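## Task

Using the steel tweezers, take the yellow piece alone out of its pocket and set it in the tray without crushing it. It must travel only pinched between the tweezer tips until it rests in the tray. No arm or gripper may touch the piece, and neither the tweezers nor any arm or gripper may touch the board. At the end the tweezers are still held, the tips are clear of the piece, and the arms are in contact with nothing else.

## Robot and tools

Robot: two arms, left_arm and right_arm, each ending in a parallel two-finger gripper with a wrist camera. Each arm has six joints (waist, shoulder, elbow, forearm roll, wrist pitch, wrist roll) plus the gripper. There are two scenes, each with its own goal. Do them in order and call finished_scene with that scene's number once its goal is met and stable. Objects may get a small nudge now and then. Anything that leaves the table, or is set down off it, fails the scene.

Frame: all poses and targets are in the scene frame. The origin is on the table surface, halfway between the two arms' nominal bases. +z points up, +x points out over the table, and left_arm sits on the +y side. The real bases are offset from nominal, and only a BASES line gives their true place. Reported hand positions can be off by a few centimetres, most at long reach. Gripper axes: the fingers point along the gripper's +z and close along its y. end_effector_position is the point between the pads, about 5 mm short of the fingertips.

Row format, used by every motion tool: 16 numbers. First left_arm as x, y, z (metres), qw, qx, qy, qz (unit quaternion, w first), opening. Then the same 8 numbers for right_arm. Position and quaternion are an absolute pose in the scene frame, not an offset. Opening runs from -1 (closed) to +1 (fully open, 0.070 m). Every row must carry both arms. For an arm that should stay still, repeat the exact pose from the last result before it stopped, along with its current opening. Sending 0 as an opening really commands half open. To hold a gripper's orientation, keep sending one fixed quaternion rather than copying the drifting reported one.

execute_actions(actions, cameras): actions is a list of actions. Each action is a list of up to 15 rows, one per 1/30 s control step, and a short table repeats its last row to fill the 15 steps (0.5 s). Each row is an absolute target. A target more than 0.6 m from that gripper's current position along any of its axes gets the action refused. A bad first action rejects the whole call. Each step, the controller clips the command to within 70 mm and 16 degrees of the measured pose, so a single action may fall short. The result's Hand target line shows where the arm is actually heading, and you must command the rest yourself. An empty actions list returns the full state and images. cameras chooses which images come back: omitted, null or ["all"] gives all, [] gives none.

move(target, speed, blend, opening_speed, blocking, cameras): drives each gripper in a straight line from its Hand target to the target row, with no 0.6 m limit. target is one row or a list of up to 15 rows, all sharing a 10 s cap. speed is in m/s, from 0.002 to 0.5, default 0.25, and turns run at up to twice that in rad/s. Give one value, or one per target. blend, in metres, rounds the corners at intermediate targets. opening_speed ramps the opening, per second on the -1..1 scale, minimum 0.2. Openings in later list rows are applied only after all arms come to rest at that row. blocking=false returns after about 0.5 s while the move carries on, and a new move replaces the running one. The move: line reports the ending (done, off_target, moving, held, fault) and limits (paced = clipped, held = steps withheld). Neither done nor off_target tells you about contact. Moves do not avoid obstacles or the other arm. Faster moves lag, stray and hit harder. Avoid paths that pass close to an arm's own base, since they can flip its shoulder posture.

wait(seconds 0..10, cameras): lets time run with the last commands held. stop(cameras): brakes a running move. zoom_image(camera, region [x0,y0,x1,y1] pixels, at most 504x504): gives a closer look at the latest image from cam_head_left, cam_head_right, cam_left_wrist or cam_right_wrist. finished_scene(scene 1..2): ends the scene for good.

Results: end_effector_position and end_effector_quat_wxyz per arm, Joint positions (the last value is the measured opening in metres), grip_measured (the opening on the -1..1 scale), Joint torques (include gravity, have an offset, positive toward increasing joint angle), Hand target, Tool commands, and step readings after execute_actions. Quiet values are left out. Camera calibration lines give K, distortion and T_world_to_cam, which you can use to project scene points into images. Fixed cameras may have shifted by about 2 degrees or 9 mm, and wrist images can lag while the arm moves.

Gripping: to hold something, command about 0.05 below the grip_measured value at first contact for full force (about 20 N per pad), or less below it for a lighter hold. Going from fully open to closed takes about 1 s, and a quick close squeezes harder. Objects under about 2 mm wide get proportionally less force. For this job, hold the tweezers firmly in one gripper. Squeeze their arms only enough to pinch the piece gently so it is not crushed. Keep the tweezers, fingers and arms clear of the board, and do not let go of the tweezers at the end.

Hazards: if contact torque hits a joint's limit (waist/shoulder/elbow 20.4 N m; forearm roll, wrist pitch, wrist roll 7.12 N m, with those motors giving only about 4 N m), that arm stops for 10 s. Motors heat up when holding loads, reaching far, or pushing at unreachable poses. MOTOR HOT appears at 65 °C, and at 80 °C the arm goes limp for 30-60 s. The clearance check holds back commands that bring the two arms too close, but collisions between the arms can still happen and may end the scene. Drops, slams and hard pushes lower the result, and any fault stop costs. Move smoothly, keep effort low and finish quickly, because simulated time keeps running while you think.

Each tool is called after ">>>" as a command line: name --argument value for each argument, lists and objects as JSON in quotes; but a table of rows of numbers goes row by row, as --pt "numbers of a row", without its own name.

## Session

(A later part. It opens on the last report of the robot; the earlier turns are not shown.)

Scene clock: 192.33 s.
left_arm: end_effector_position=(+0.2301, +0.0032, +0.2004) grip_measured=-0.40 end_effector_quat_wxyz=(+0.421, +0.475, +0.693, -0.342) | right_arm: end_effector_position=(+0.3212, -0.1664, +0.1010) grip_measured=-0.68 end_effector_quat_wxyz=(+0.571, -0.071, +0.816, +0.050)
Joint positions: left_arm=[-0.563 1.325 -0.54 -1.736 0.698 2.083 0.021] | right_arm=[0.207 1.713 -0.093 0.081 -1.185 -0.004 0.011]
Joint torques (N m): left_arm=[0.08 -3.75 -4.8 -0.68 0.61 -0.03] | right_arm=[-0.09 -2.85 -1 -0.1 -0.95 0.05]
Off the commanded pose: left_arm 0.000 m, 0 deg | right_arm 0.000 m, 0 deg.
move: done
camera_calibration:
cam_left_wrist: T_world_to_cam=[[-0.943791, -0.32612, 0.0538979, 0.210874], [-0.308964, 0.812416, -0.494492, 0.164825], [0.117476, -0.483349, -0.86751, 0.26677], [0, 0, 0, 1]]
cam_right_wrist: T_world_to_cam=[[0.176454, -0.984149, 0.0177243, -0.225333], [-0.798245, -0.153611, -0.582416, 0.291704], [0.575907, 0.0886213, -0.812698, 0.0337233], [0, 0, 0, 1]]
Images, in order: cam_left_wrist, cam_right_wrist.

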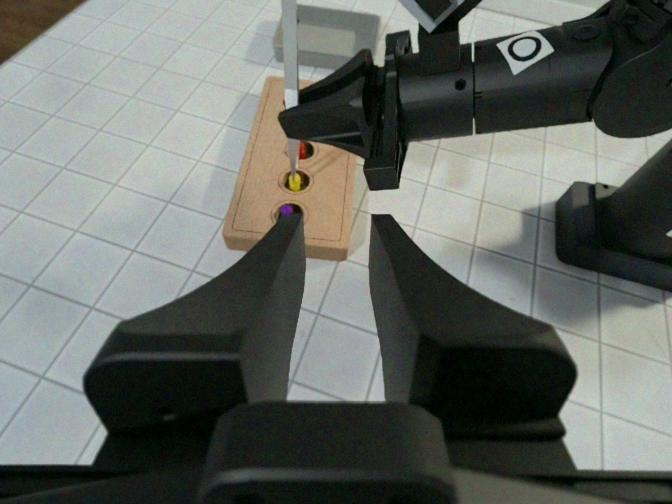

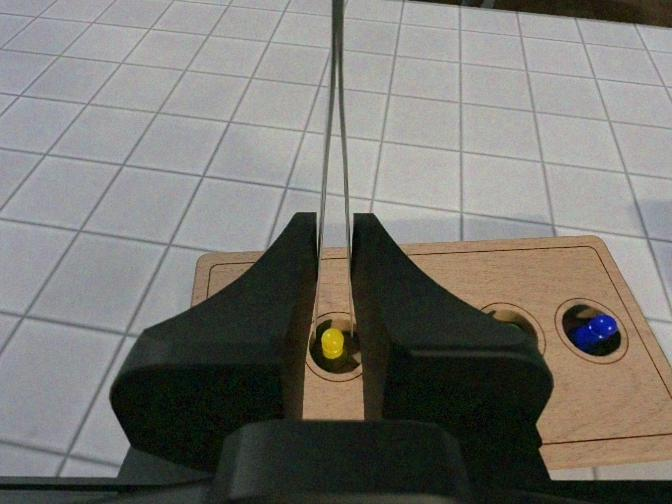

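>>> move --target '[0.2301,0.0032,0.2004,0.421,0.475,0.693,-0.342,-0.4,0.3283,-0.1647,0.1004,0.5279,-0.0739,0.8448,0.0462,-0.68]' --speed 0.03 --cameras '["cam_left_wrist","cam_right_wrist"]'

>>> zoom_image --camera "cam_left_wrist" --region '[260, 130, 330, 200]'

>>> zoom_image --camera "cam_right_wrist" --region '[290, 300, 370, 380]'

Scene clock: 199.93 s.
left_arm: end_effector_position=(+0.2301, +0.0032, +0.2004) grip_measured=-0.40 end_effector_quat_wxyz=(+0.421, +0.475, +0.693, -0.342) | right_arm: end_effector_position=(+0.3283, -0.1646, +0.1003) grip_measured=-0.68 end_effector_quat_wxyz=(+0.528, -0.074, +0.845, +0.046)
Joint positions: left_arm=[-0.563 1.325 -0.54 -1.736 0.698 2.083 0.021] | right_arm=[0.199 1.58 -0.178 0.084 -0.86 -0.023 0.011]
Joint torques (N m): left_arm=[-0.24 -3.67 -4.91 -0.66 0.48 -0.04] | right_arm=[-1.73 -3.59 -2.32 0.11 -1 -0.1]
Off the commanded pose: left_arm 0.000 m, 0 deg | right_arm 0.000 m, 0 deg.
move: done
camera_calibration:
cam_left_wrist: T_world_to_cam=[[-0.943791, -0.32612, 0.0538979, 0.210874], [-0.308964, 0.812416, -0.494492, 0.164825], [0.117476, -0.483349, -0.86751, 0.26677], [0, 0, 0, 1]]
cam_right_wrist: T_world_to_cam=[[0.17903, -0.983705, 0.016515, -0.225384], [-0.854129, -0.163734, -0.493614, 0.304935], [0.488275, 0.0742656, -0.869524, 0.0610342], [0, 0, 0, 1]]
Images, in order: cam_left_wrist, cam_right_wrist.

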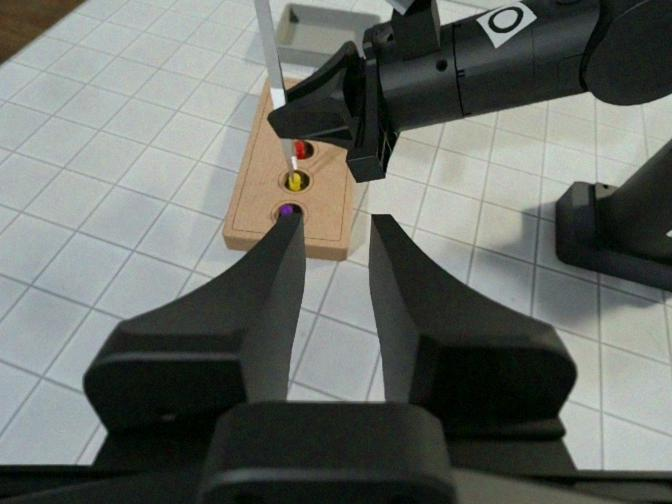

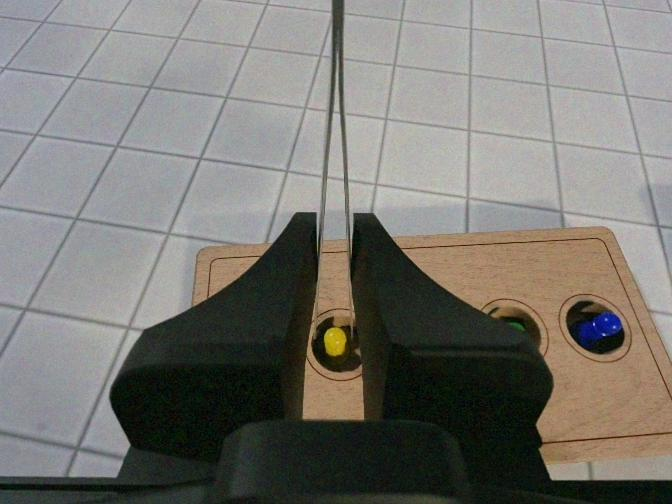

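Scaled by 7.200 from the camera's 672x504 image, which has a finer 960x720 frame.

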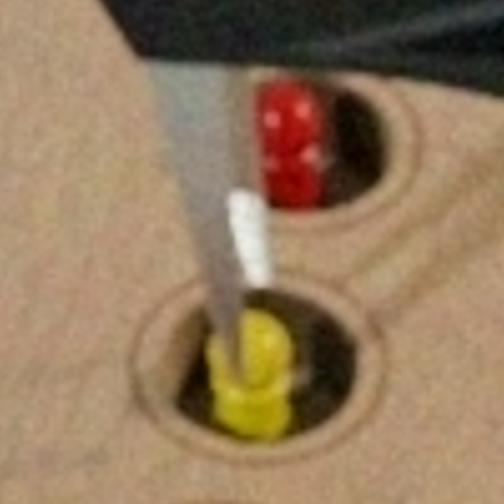

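Scaled by 6.300 from the camera's 672x504 image, which has a finer 960x720 frame.

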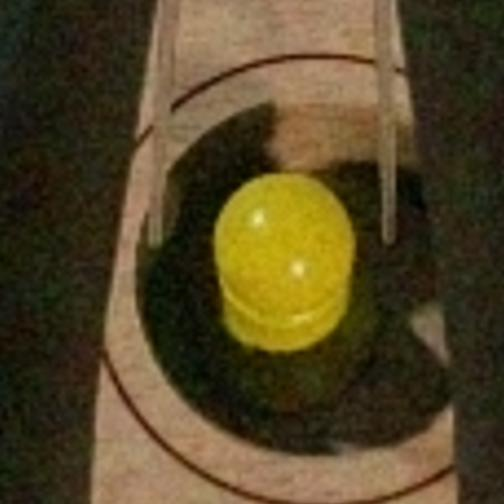

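>>> move --pt "0.2301 0.0032 0.2004 0.421 0.475 0.693 -0.342 -0.4 0.3282 -0.1655 0.1003 0.5279 -0.0739 0.8448 0.0462 -0.68" --pt "0.2301 0.0032 0.2004 0.421 0.475 0.693 -0.342 -0.4 0.3282 -0.1655 0.0945 0.5279 -0.0739 0.8448 0.0462 -0.68" --speed 0.03 --cameras '["cam_left_wrist","cam_right_wrist"]'

>>> zoom_image --camera "cam_left_wrist" --region '[260, 130, 330, 200]'

>>> zoom_image --camera "cam_right_wrist" --region '[290, 300, 370, 380]'

Scene clock: 202.30 s.
left_arm: end_effector_position=(+0.2301, +0.0032, +0.2004) grip_measured=-0.40 end_effector_quat_wxyz=(+0.421, +0.475, +0.693, -0.342) | right_arm: end_effector_position=(+0.3283, -0.1655, +0.0946) grip_measured=-0.68 end_effector_quat_wxyz=(+0.528, -0.074, +0.845, +0.046)
Joint positions: left_arm=[-0.563 1.325 -0.54 -1.736 0.698 2.083 0.021] | right_arm=[0.193 1.622 -0.17 0.075 -0.912 -0.017 0.011]
Joint torques (N m): left_arm=[-0.07 -3.91 -5.18 -0.73 0.52 -0.05] | right_arm=[-1.27 -2.58 -1.61 -0.11 -0.9 0.04]
Off the commanded pose: left_arm 0.000 m, 0 deg | right_arm 0.000 m, 0 deg.
move: done
camera_calibration:
cam_left_wrist: T_world_to_cam=[[-0.943791, -0.32612, 0.0538979, 0.210874], [-0.308964, 0.812416, -0.494492, 0.164825], [0.117476, -0.483349, -0.86751, 0.26677], [0, 0, 0, 1]]
cam_right_wrist: T_world_to_cam=[[0.178681, -0.983758, 0.017099, -0.226137], [-0.853567, -0.163631, -0.494619, 0.301967], [0.489384, 0.0737839, -0.868942, 0.0555989], [0, 0, 0, 1]]
Images, in order: cam_left_wrist, cam_right_wrist.

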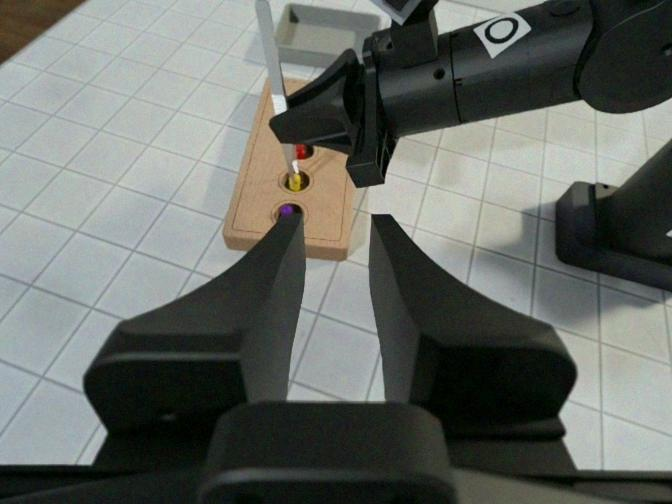

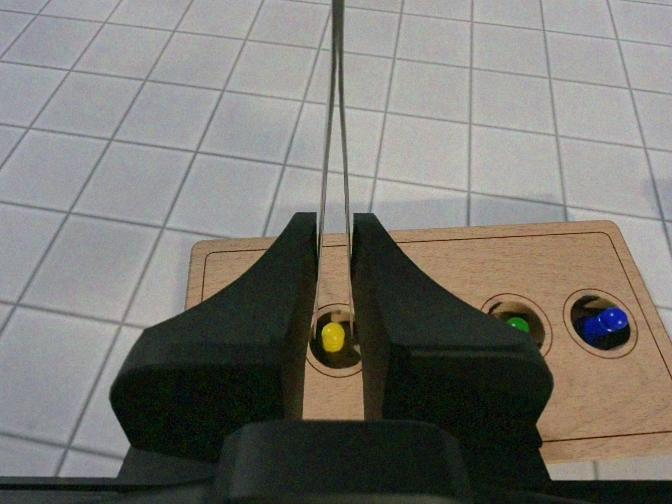

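Scaled by 7.200 from the camera's 672x504 image, which has a finer 960x720 frame.

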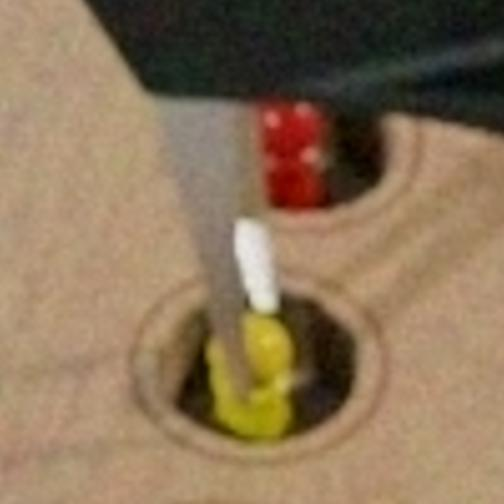

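Scaled by 6.300 from the camera's 672x504 image, which has a finer 960x720 frame.

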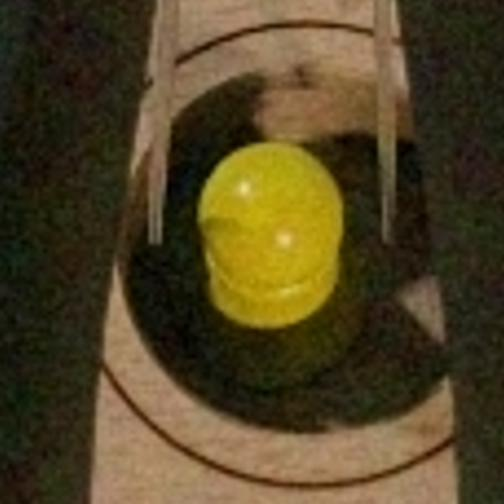

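>>> move --target '[0.2301,0.0032,0.2004,0.421,0.475,0.693,-0.342,-0.4,0.3286,-0.1655,0.0925,0.5279,-0.0739,0.8448,0.0462,-0.68]' --speed 0.02 --cameras '[]'

>>> move --target '[0.2301,0.0032,0.2004,0.421,0.475,0.693,-0.342,-0.4,0.3286,-0.1655,0.0925,0.5279,-0.0739,0.8448,0.0462,-0.74]' --speed 0.02 --opening_speed 0.2 --cameras '["cam_left_wrist","cam_right_wrist"]'

>>> zoom_image --camera "cam_left_wrist" --region '[260, 130, 330, 200]'

>>> zoom_image --camera "cam_right_wrist" --region '[290, 300, 370, 380]'

Scene clock: 204.30 s.
left_arm: end_effector_position=(+0.2301, +0.0032, +0.2004) grip_measured=-0.40 end_effector_quat_wxyz=(+0.421, +0.475, +0.693, -0.342) | right_arm: end_effector_position=(+0.3289, -0.1652, +0.0929) grip_measured=-0.68 end_effector_quat_wxyz=(+0.528, -0.074, +0.844, +0.046)
Joint positions: left_arm=[-0.563 1.325 -0.54 -1.736 0.698 2.083 0.021] | right_arm=[0.193 1.636 -0.17 0.073 -0.927 -0.015 0.011]
Joint torques (N m): left_arm=[-0.05 -3.78 -5.3 -0.74 0.52 -0.03] | right_arm=[-1.42 -2.29 -1.41 -0.14 -1.02 0.08]
Off the commanded pose: left_arm 0.000 m, 0 deg | right_arm 0.001 m, 0 deg.
move: done

Scene clock: 205.00 s.
left_arm: end_effector_position=(+0.2301, +0.0032, +0.2004) grip_measured=-0.40 end_effector_quat_wxyz=(+0.421, +0.475, +0.693, -0.342) | right_arm: end_effector_position=(+0.3286, -0.1652, +0.0927) grip_measured=-0.74 end_effector_quat_wxyz=(+0.528, -0.074, +0.845, +0.046)
Joint positions: left_arm=[-0.563 1.325 -0.54 -1.736 0.698 2.083 0.021] | right_arm=[0.193 1.636 -0.169 0.073 -0.927 -0.015 0.009]
Joint torques (N m): left_arm=[-0.06 -3.86 -5.36 -0.79 0.49 0.01] | right_arm=[-1.62 -2.18 -1.35 -0.11 -1.01 0.08]
Off the commanded pose: left_arm 0.000 m, 0 deg | right_arm 0.000 m, 0 deg.
move: done
camera_calibration:
cam_left_wrist: T_world_to_cam=[[-0.943791, -0.32612, 0.0538979, 0.210874], [-0.308964, 0.812416, -0.494492, 0.164825], [0.117476, -0.483349, -0.86751, 0.26677], [0, 0, 0, 1]]
cam_right_wrist: T_world_to_cam=[[0.179427, -0.983626, 0.0169283, -0.226125], [-0.853491, -0.1642, -0.494562, 0.301204], [0.489243, 0.0742895, -0.868978, 0.0539461], [0, 0, 0, 1]]
Images, in order: cam_left_wrist, cam_right_wrist.

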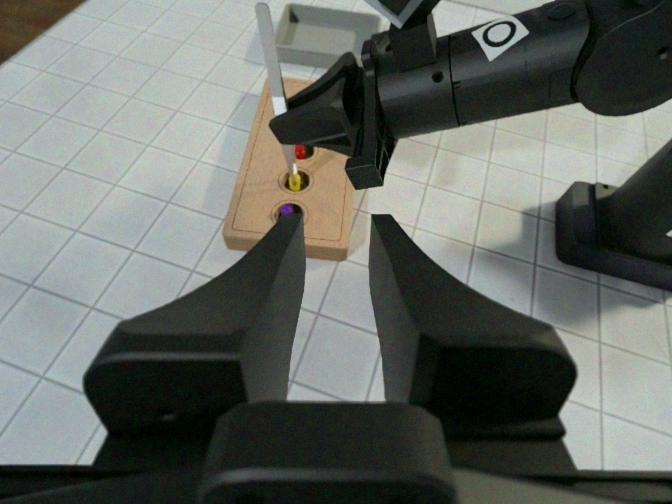

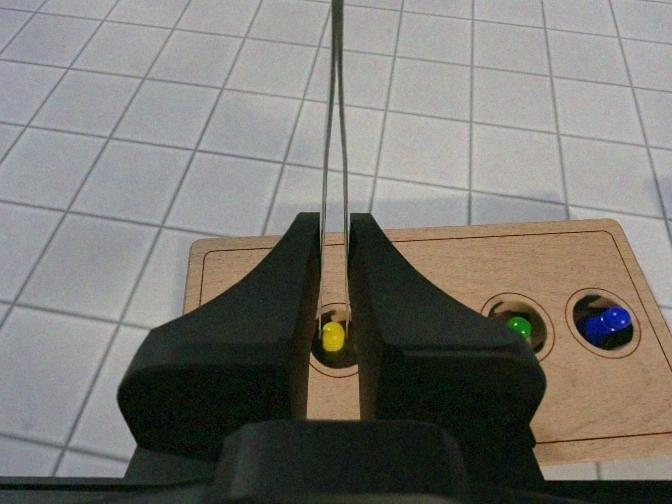

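Scaled by 7.200 from the camera's 672x504 image, which has a finer 960x720 frame.

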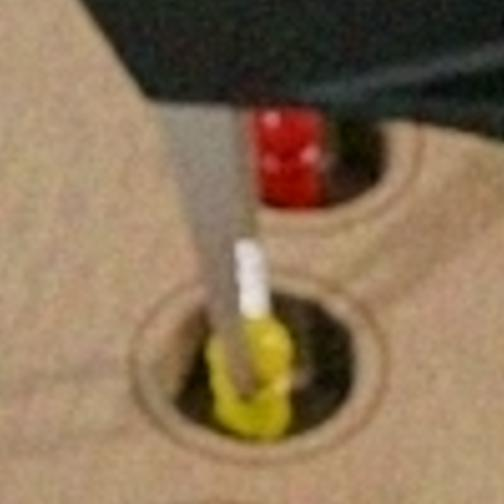

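Scaled by 6.300 from the camera's 672x504 image, which has a finer 960x720 frame.

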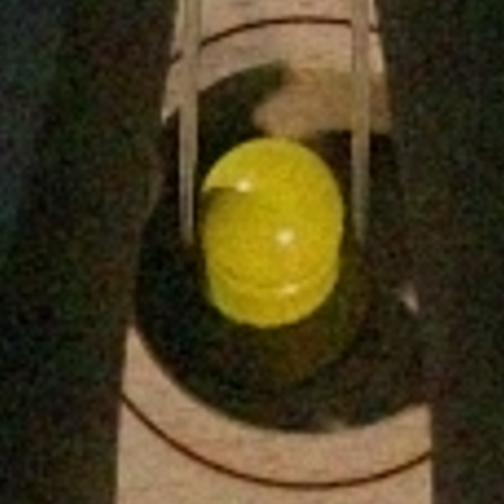

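>>> move --target '[0.2301,0.0032,0.2004,0.421,0.475,0.693,-0.342,-0.4,0.3286,-0.1655,0.0925,0.5279,-0.0739,0.8448,0.0462,-0.77]' --speed 0.02 --opening_speed 0.2 --cameras '["cam_left_wrist","cam_right_wrist"]'

>>> zoom_image --camera "cam_right_wrist" --region '[290, 300, 370, 380]'

>>> zoom_image --camera "cam_left_wrist" --region '[260, 130, 330, 200]'

Scene clock: 208.13 s.
left_arm: end_effector_position=(+0.2301, +0.0032, +0.2004) grip_measured=-0.40 end_effector_quat_wxyz=(+0.421, +0.475, +0.693, -0.342) | right_arm: end_effector_position=(+0.3286, -0.1652, +0.0927) grip_measured=-0.76 end_effector_quat_wxyz=(+0.528, -0.074, +0.845, +0.046)
Joint positions: left_arm=[-0.563 1.325 -0.54 -1.736 0.698 2.083 0.021] | right_arm=[0.193 1.636 -0.169 0.073 -0.927 -0.015 0.008]
Joint torques (N m): left_arm=[0.01 -3.97 -5.74 -0.81 0.55 -0.03] | right_arm=[-1.47 -2.17 -1.57 -0.08 -1.02 0.06]
Off the commanded pose: left_arm 0.000 m, 0 deg | right_arm 0.000 m, 0 deg.
move: done
camera_calibration:
cam_left_wrist: T_world_to_cam=[[-0.943791, -0.32612, 0.0538979, 0.210874], [-0.308964, 0.812416, -0.494492, 0.164825], [0.117476, -0.483349, -0.86751, 0.26677], [0, 0, 0, 1]]
cam_right_wrist: T_world_to_cam=[[0.179427, -0.983626, 0.0169283, -0.226125], [-0.853491, -0.1642, -0.494562, 0.301204], [0.489243, 0.0742895, -0.868978, 0.0539461], [0, 0, 0, 1]]
Images, in order: cam_left_wrist, cam_right_wrist.

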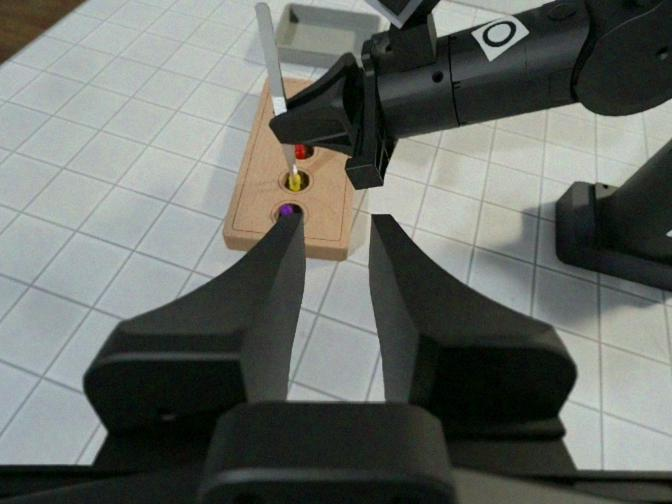

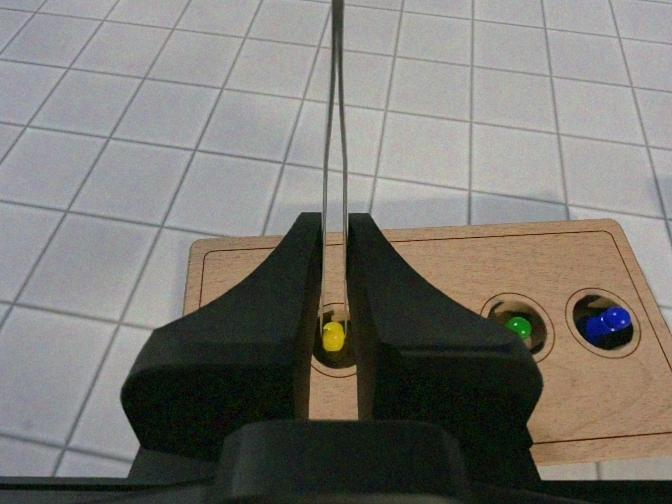

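Scaled by 6.300 from the camera's 672x504 image, which has a finer 960x720 frame.

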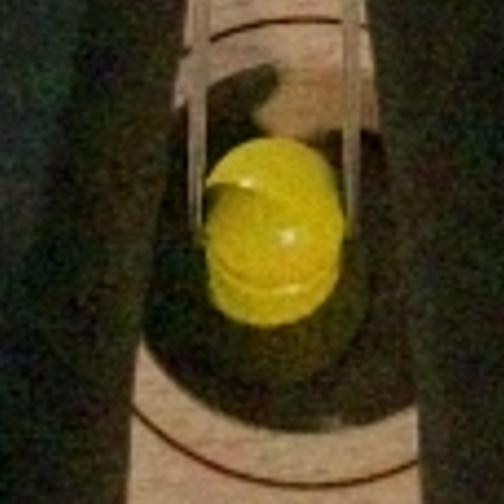

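Scaled by 7.200 from the camera's 672x504 image, which has a finer 960x720 frame.

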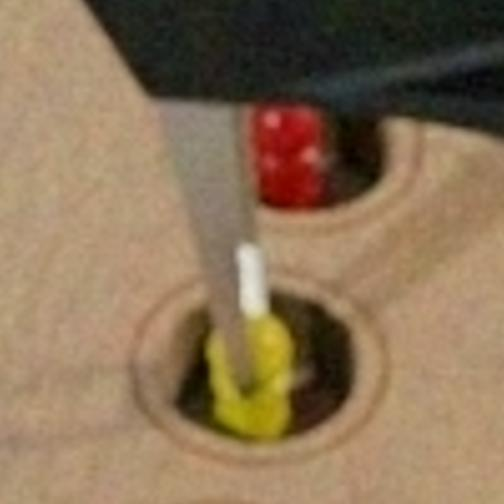

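>>> move --target '[0.2301,0.0032,0.2004,0.421,0.475,0.693,-0.342,-0.4,0.3286,-0.1655,0.0925,0.5279,-0.0739,0.8448,0.0462,-0.80]' --speed 0.02 --opening_speed 0.2 --cameras '["cam_left_wrist","cam_right_wrist"]'

>>> zoom_image --camera "cam_right_wrist" --region '[290, 300, 370, 380]'

>>> zoom_image --camera "cam_left_wrist" --region '[260, 130, 330, 200]'

Scene clock: 209.93 s.
left_arm: end_effector_position=(+0.2301, +0.0032, +0.2004) grip_measured=-0.40 end_effector_quat_wxyz=(+0.421, +0.475, +0.693, -0.342) | right_arm: end_effector_position=(+0.3286, -0.1652, +0.0927) grip_measured=-0.79 end_effector_quat_wxyz=(+0.528, -0.074, +0.845, +0.046)
Joint positions: left_arm=[-0.563 1.325 -0.54 -1.736 0.698 2.083 0.021] | right_arm=[0.193 1.636 -0.169 0.073 -0.927 -0.015 0.007]
Joint torques (N m): left_arm=[0.03 -4.02 -5.64 -0.82 0.52 0] | right_arm=[-1.45 -2.31 -1.59 -0.03 -1.01 0.07]
Off the commanded pose: left_arm 0.000 m, 0 deg | right_arm 0.000 m, 0 deg.
move: done
camera_calibration:
cam_left_wrist: T_world_to_cam=[[-0.943791, -0.32612, 0.0538979, 0.210874], [-0.308964, 0.812416, -0.494492, 0.164825], [0.117476, -0.483349, -0.86751, 0.26677], [0, 0, 0, 1]]
cam_right_wrist: T_world_to_cam=[[0.179427, -0.983626, 0.0169283, -0.226125], [-0.853491, -0.1642, -0.494562, 0.301204], [0.489243, 0.0742895, -0.868978, 0.0539461], [0, 0, 0, 1]]
Images, in order: cam_left_wrist, cam_right_wrist.

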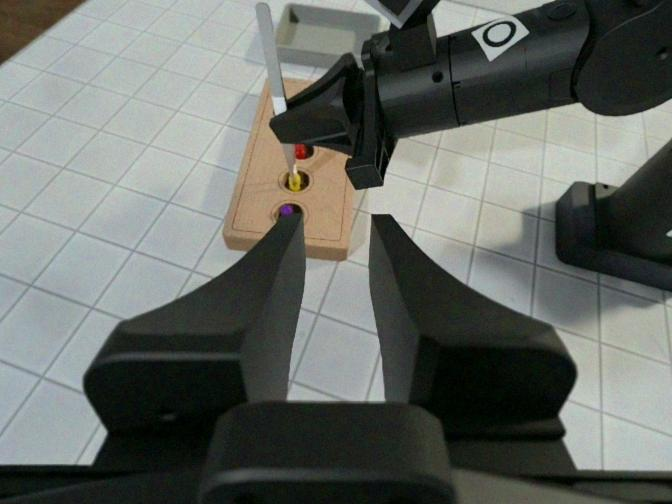

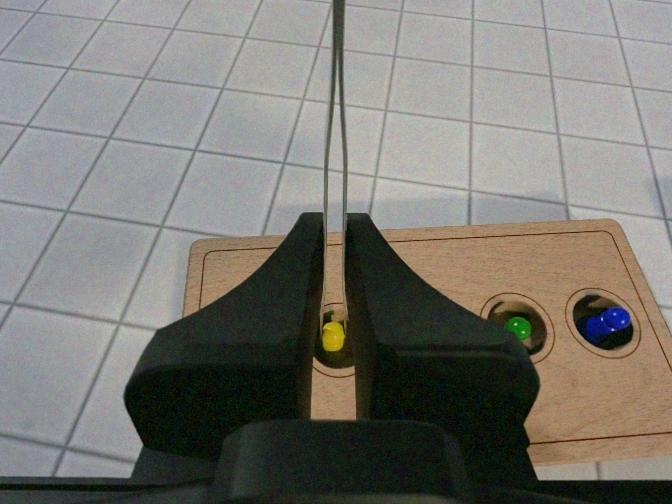

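Scaled by 6.300 from the camera's 672x504 image, which has a finer 960x720 frame.

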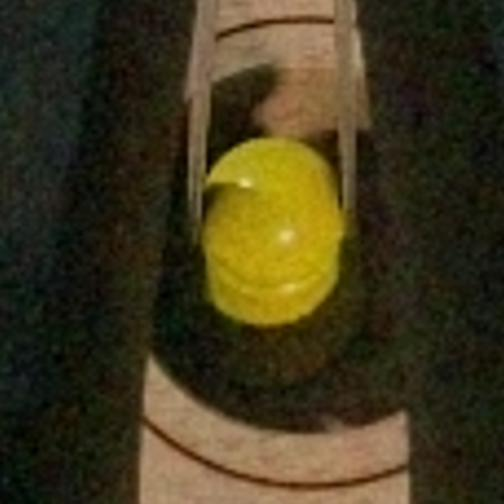

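Scaled by 7.200 from the camera's 672x504 image, which has a finer 960x720 frame.

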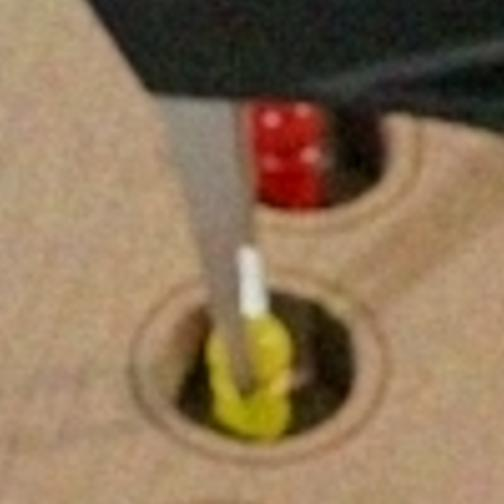

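>>> move --pt "0.2301 0.0032 0.2004 0.421 0.475 0.693 -0.342 -0.4 0.3286 -0.1655 0.0926 0.5279 -0.0739 0.8448 0.0462 -0.81" --pt "0.2301 0.0032 0.2004 0.421 0.475 0.693 -0.342 -0.4 0.3286 -0.1655 0.0985 0.5279 -0.0739 0.8448 0.0462 -0.81" --speed 0.015 --opening_speed 0.2 --cameras '["cam_left_wrist","cam_right_wrist"]'

>>> zoom_image --camera "cam_right_wrist" --region '[290, 300, 370, 380]'

>>> zoom_image --camera "cam_left_wrist" --region '[260, 130, 330, 200]'

Scene clock: 212.20 s.
left_arm: end_effector_position=(+0.2301, +0.0032, +0.2004) grip_measured=-0.40 end_effector_quat_wxyz=(+0.421, +0.475, +0.693, -0.342) | right_arm: end_effector_position=(+0.3283, -0.1653, +0.0983) grip_measured=-0.80 end_effector_quat_wxyz=(+0.527, -0.074, +0.845, +0.047)
Joint positions: left_arm=[-0.563 1.325 -0.54 -1.736 0.698 2.083 0.021] | right_arm=[0.193 1.593 -0.175 0.076 -0.876 -0.019 0.007]
Joint torques (N m): left_arm=[0.04 -4.17 -5.87 -0.85 0.58 0.01] | right_arm=[-1.58 -3.53 -2.42 0.08 -0.91 -0.13]
Off the commanded pose: left_arm 0.000 m, 0 deg | right_arm 0.000 m, 0 deg.
move: done
camera_calibration:
cam_left_wrist: T_world_to_cam=[[-0.943791, -0.32612, 0.0538979, 0.210874], [-0.308964, 0.812416, -0.494492, 0.164825], [0.117476, -0.483349, -0.86751, 0.26677], [0, 0, 0, 1]]
cam_right_wrist: T_world_to_cam=[[0.179238, -0.983671, 0.0163041, -0.226096], [-0.854231, -0.16383, -0.493406, 0.303897], [0.48802, 0.0745096, -0.869646, 0.0594578], [0, 0, 0, 1]]
Images, in order: cam_left_wrist, cam_right_wrist.

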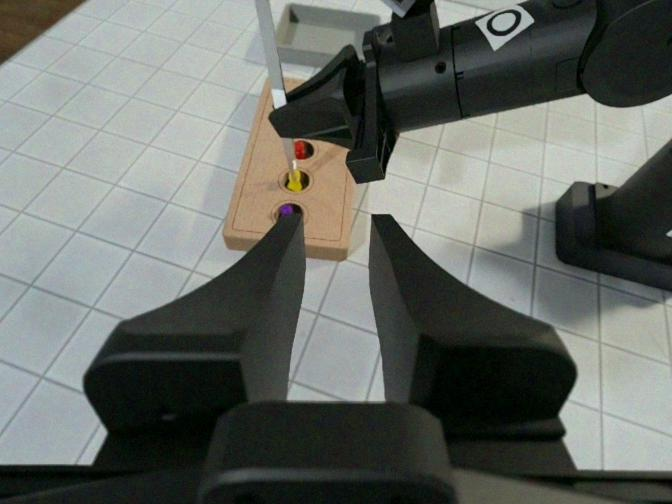

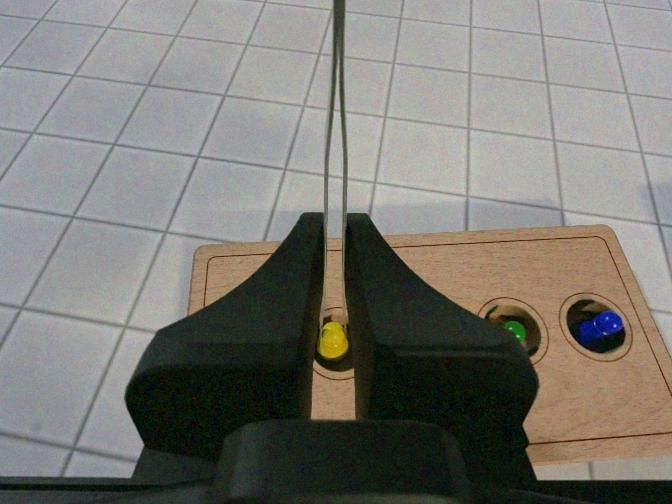

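Scaled by 6.300 from the camera's 672x504 image, which has a finer 960x720 frame.

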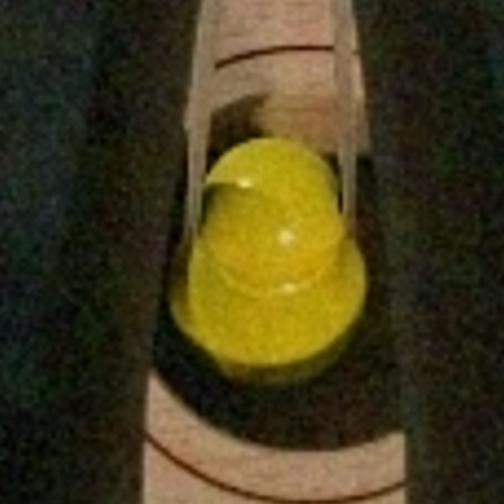

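Scaled by 7.200 from the camera's 672x504 image, which has a finer 960x720 frame.

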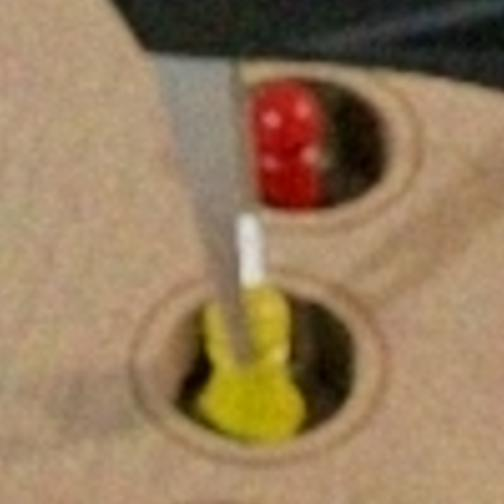

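>>> move --target '[0.2301,0.0032,0.2004,0.421,0.475,0.693,-0.342,-0.4,0.3286,-0.1655,0.165,0.5279,-0.0739,0.8448,0.0462,-0.81]' --speed 0.03

>>> zoom_image --camera "cam_right_wrist" --region '[270, 280, 390, 400]'

>>> zoom_image --camera "cam_left_wrist" --region '[240, 40, 400, 200]'

>>> zoom_image --camera "cam_head_right" --region '[380, 160, 580, 310]'

>>> zoom_image --camera "cam_head_left" --region '[330, 160, 530, 310]'

Scene clock: 215.63 s.
left_arm: end_effector_position=(+0.2301, +0.0032, +0.2004) grip_measured=-0.40 end_effector_quat_wxyz=(+0.421, +0.475, +0.693, -0.342) | right_arm: end_effector_position=(+0.3286, -0.1655, +0.1652) grip_measured=-0.80 end_effector_quat_wxyz=(+0.528, -0.074, +0.845, +0.046)
Joint positions: left_arm=[-0.563 1.325 -0.54 -1.736 0.698 2.083 0.021] | right_arm=[0.192 1.22 -0.311 0.16 -0.372 -0.12 0.007]
Joint torques (N m): left_arm=[-0.07 -4.06 -6.12 -0.81 0.56 0.05] | right_arm=[-0.49 -2.26 -3.6 0.04 -1.01 -0.09]
Off the commanded pose: left_arm 0.000 m, 0 deg | right_arm 0.000 m, 0 deg.
move: done
camera_calibration:
cam_left_wrist: T_world_to_cam=[[-0.943791, -0.32612, 0.0538979, 0.210874], [-0.308964, 0.812416, -0.494492, 0.164825], [0.117476, -0.483349, -0.86751, 0.26677], [0, 0, 0, 1]]
cam_right_wrist: T_world_to_cam=[[0.178398, -0.983824, 0.0162343, -0.227176], [-0.853761, -0.162974, -0.494501, 0.337341], [0.489148, 0.0743578, -0.869026, 0.117044], [0, 0, 0, 1]]

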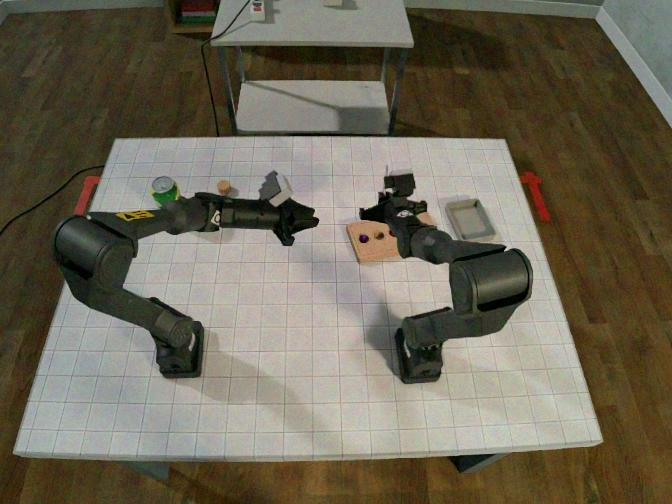

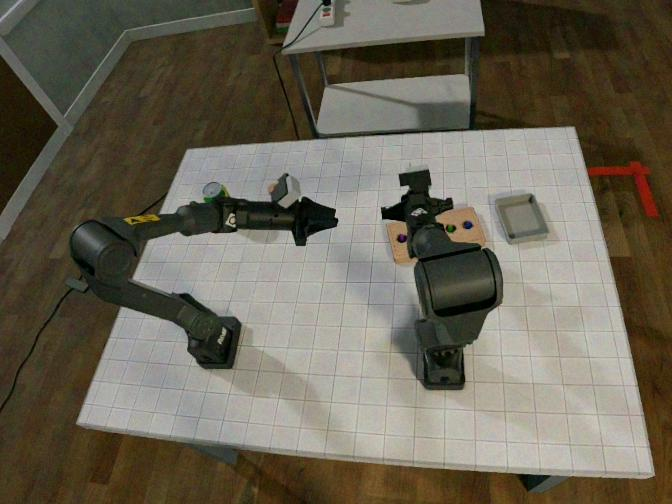

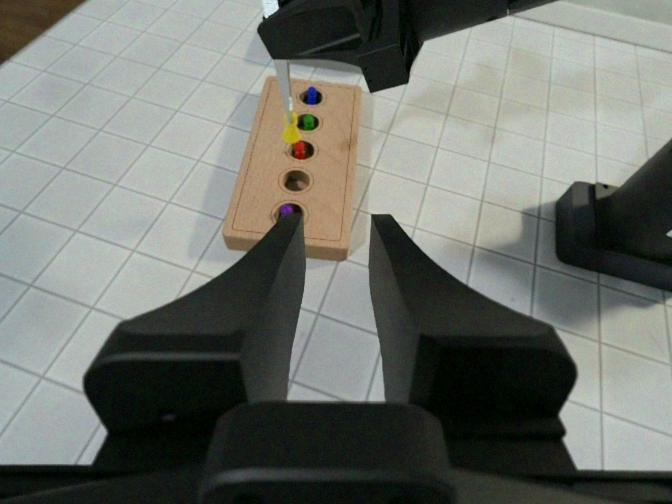

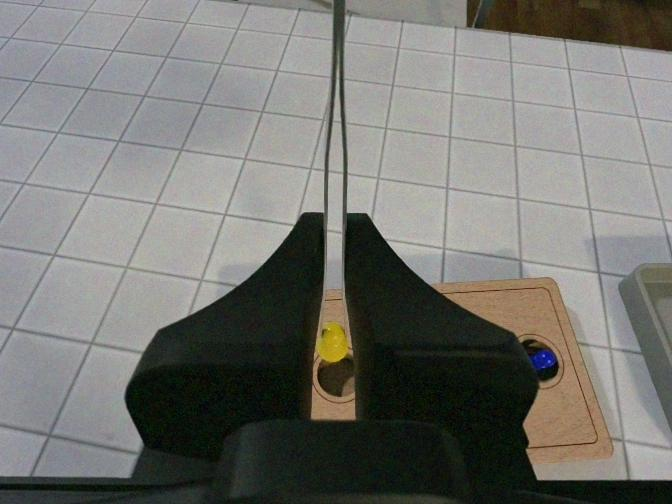

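Scaled by 4.200 from the camera's 672x504 image, which has a finer 960x720 frame.

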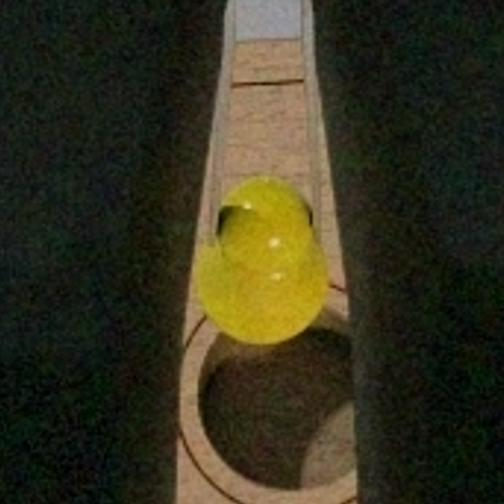

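Scaled by 3.150 from the camera's 672x504 image, which has a finer 960x720 frame.

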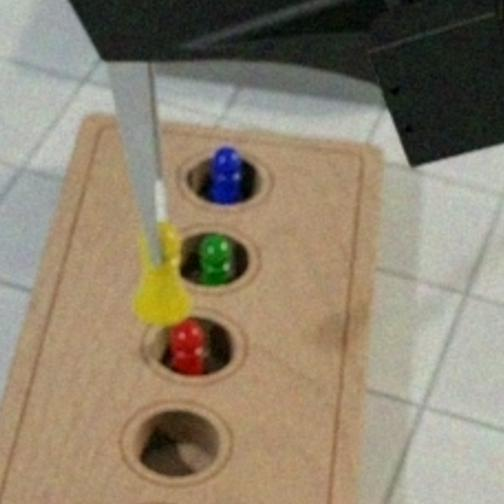

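Scaled by 2.520 from the camera's 672x504 image, which has a finer 960x720 frame.

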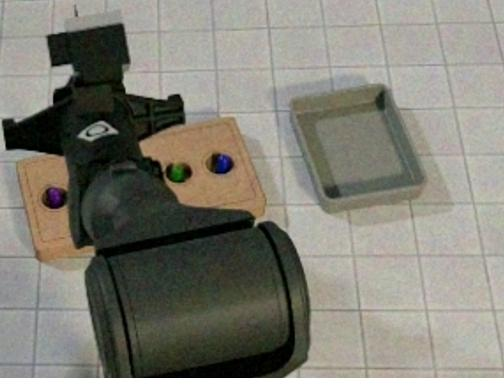

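Scaled by 2.520 from the camera's 672x504 image, which has a finer 960x720 frame.

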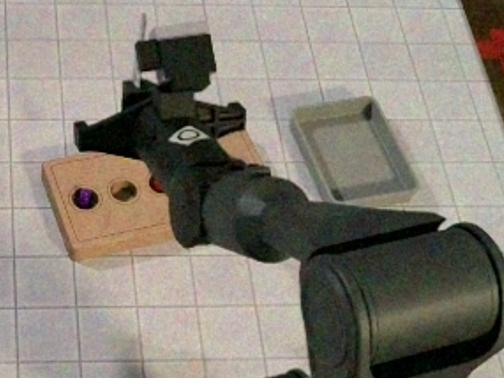

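>>> move --target '[0.2301,0.0032,0.2004,0.421,0.475,0.693,-0.342,-0.4,0.389,-0.424,0.165,0.5174,0.1835,0.8280,-0.1147,-0.81]' --speed 0.07

>>> zoom_image --camera "cam_right_wrist" --region '[210, 220, 450, 460]'

>>> zoom_image --camera "cam_left_wrist" --region '[240, 0, 440, 150]'

>>> zoom_image --camera "cam_head_right" --region '[430, 140, 630, 290]'

>>> zoom_image --camera "cam_head_left" --region '[380, 140, 580, 290]'

Scene clock: 222.77 s.
left_arm: end_effector_position=(+0.2301, +0.0032, +0.2004) grip_measured=-0.40 end_effector_quat_wxyz=(+0.421, +0.475, +0.693, -0.342) | right_arm: end_effector_position=(+0.3892, -0.4244, +0.1653) grip_measured=-0.80 end_effector_quat_wxyz=(+0.518, +0.184, +0.828, -0.115)
Joint positions: left_arm=[-0.563 1.325 -0.54 -1.736 0.698 2.083 0.021] | right_arm=[-0.552 1.588 -0.661 -0.162 -0.391 0.121 0.007]
Joint torques (N m): left_arm=[-0.36 -4.37 -5.72 -0.81 0.56 0.08] | right_arm=[-0.19 -4.23 -3.46 -0.07 -0.83 -0.01]
Off the commanded pose: left_arm 0.000 m, 0 deg | right_arm 0.001 m, 0 deg.
move: done
camera_calibration:
cam_left_wrist: T_world_to_cam=[[-0.943791, -0.32612, 0.0538979, 0.210874], [-0.308964, 0.812416, -0.494492, 0.164825], [0.117476, -0.483349, -0.86751, 0.26677], [0, 0, 0, 1]]
cam_right_wrist: T_world_to_cam=[[-0.418703, -0.90797, 0.0166946, -0.228228], [-0.792387, 0.356299, -0.495151, 0.543478], [0.443634, -0.22055, -0.868647, -0.000848043], [0, 0, 0, 1]]

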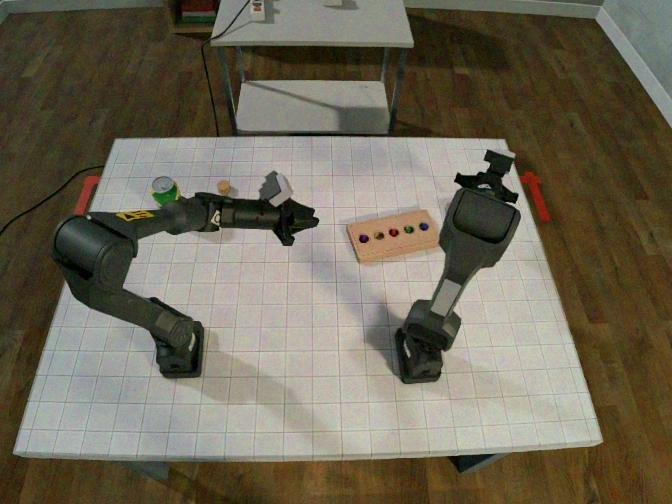

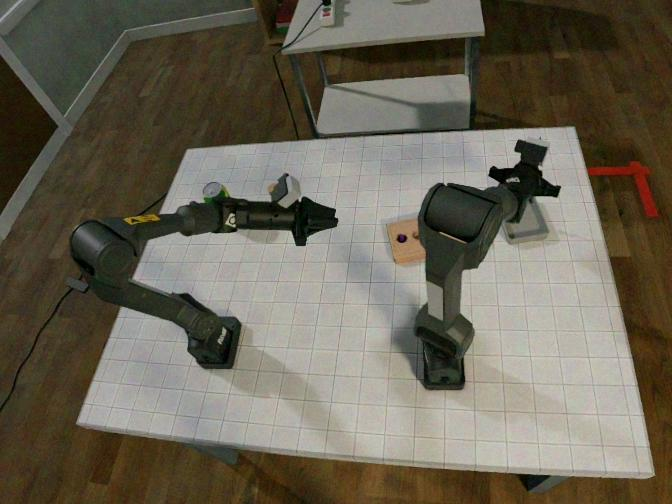

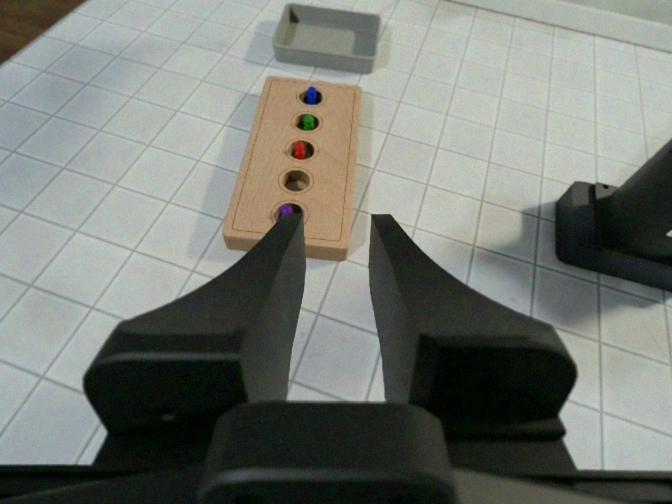

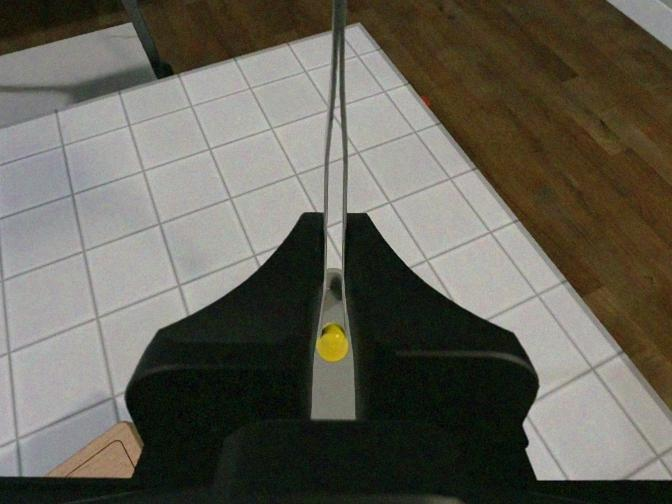

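Scaled by 2.100 from the camera's 672x504 image, which has a finer 960x720 frame.

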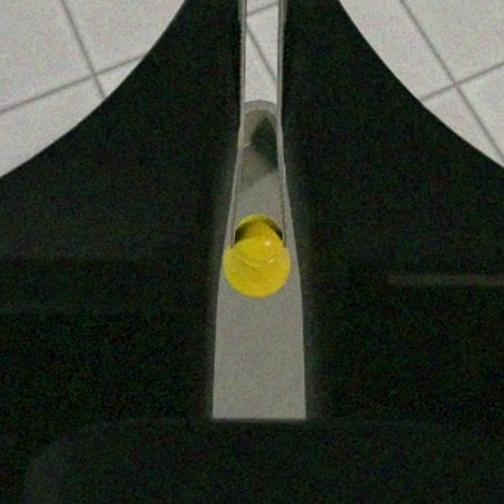

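Scaled by 2.520 from the camera's 672x504 image, which has a finer 960x720 frame.

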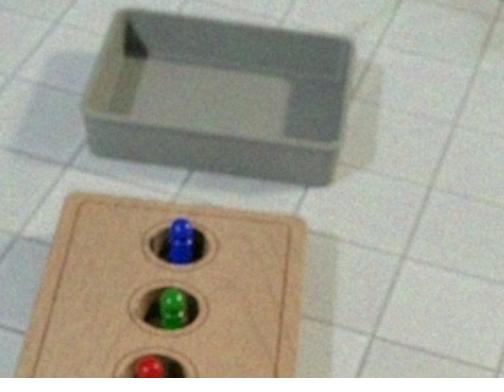

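Scaled by 2.520 from the camera's 672x504 image, which has a finer 960x720 frame.

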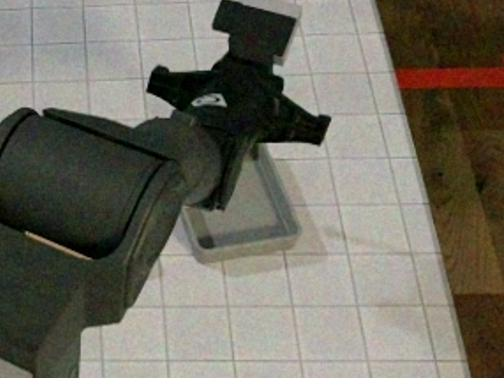

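Scaled by 2.520 from the camera's 672x504 image, which has a finer 960x720 frame.

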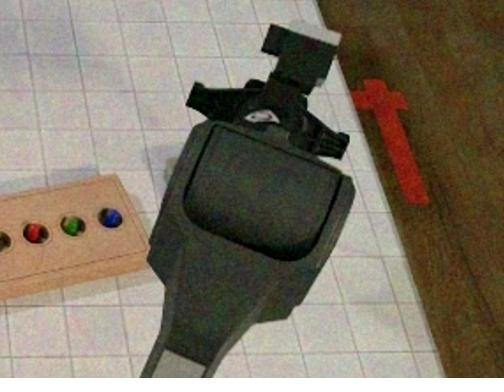

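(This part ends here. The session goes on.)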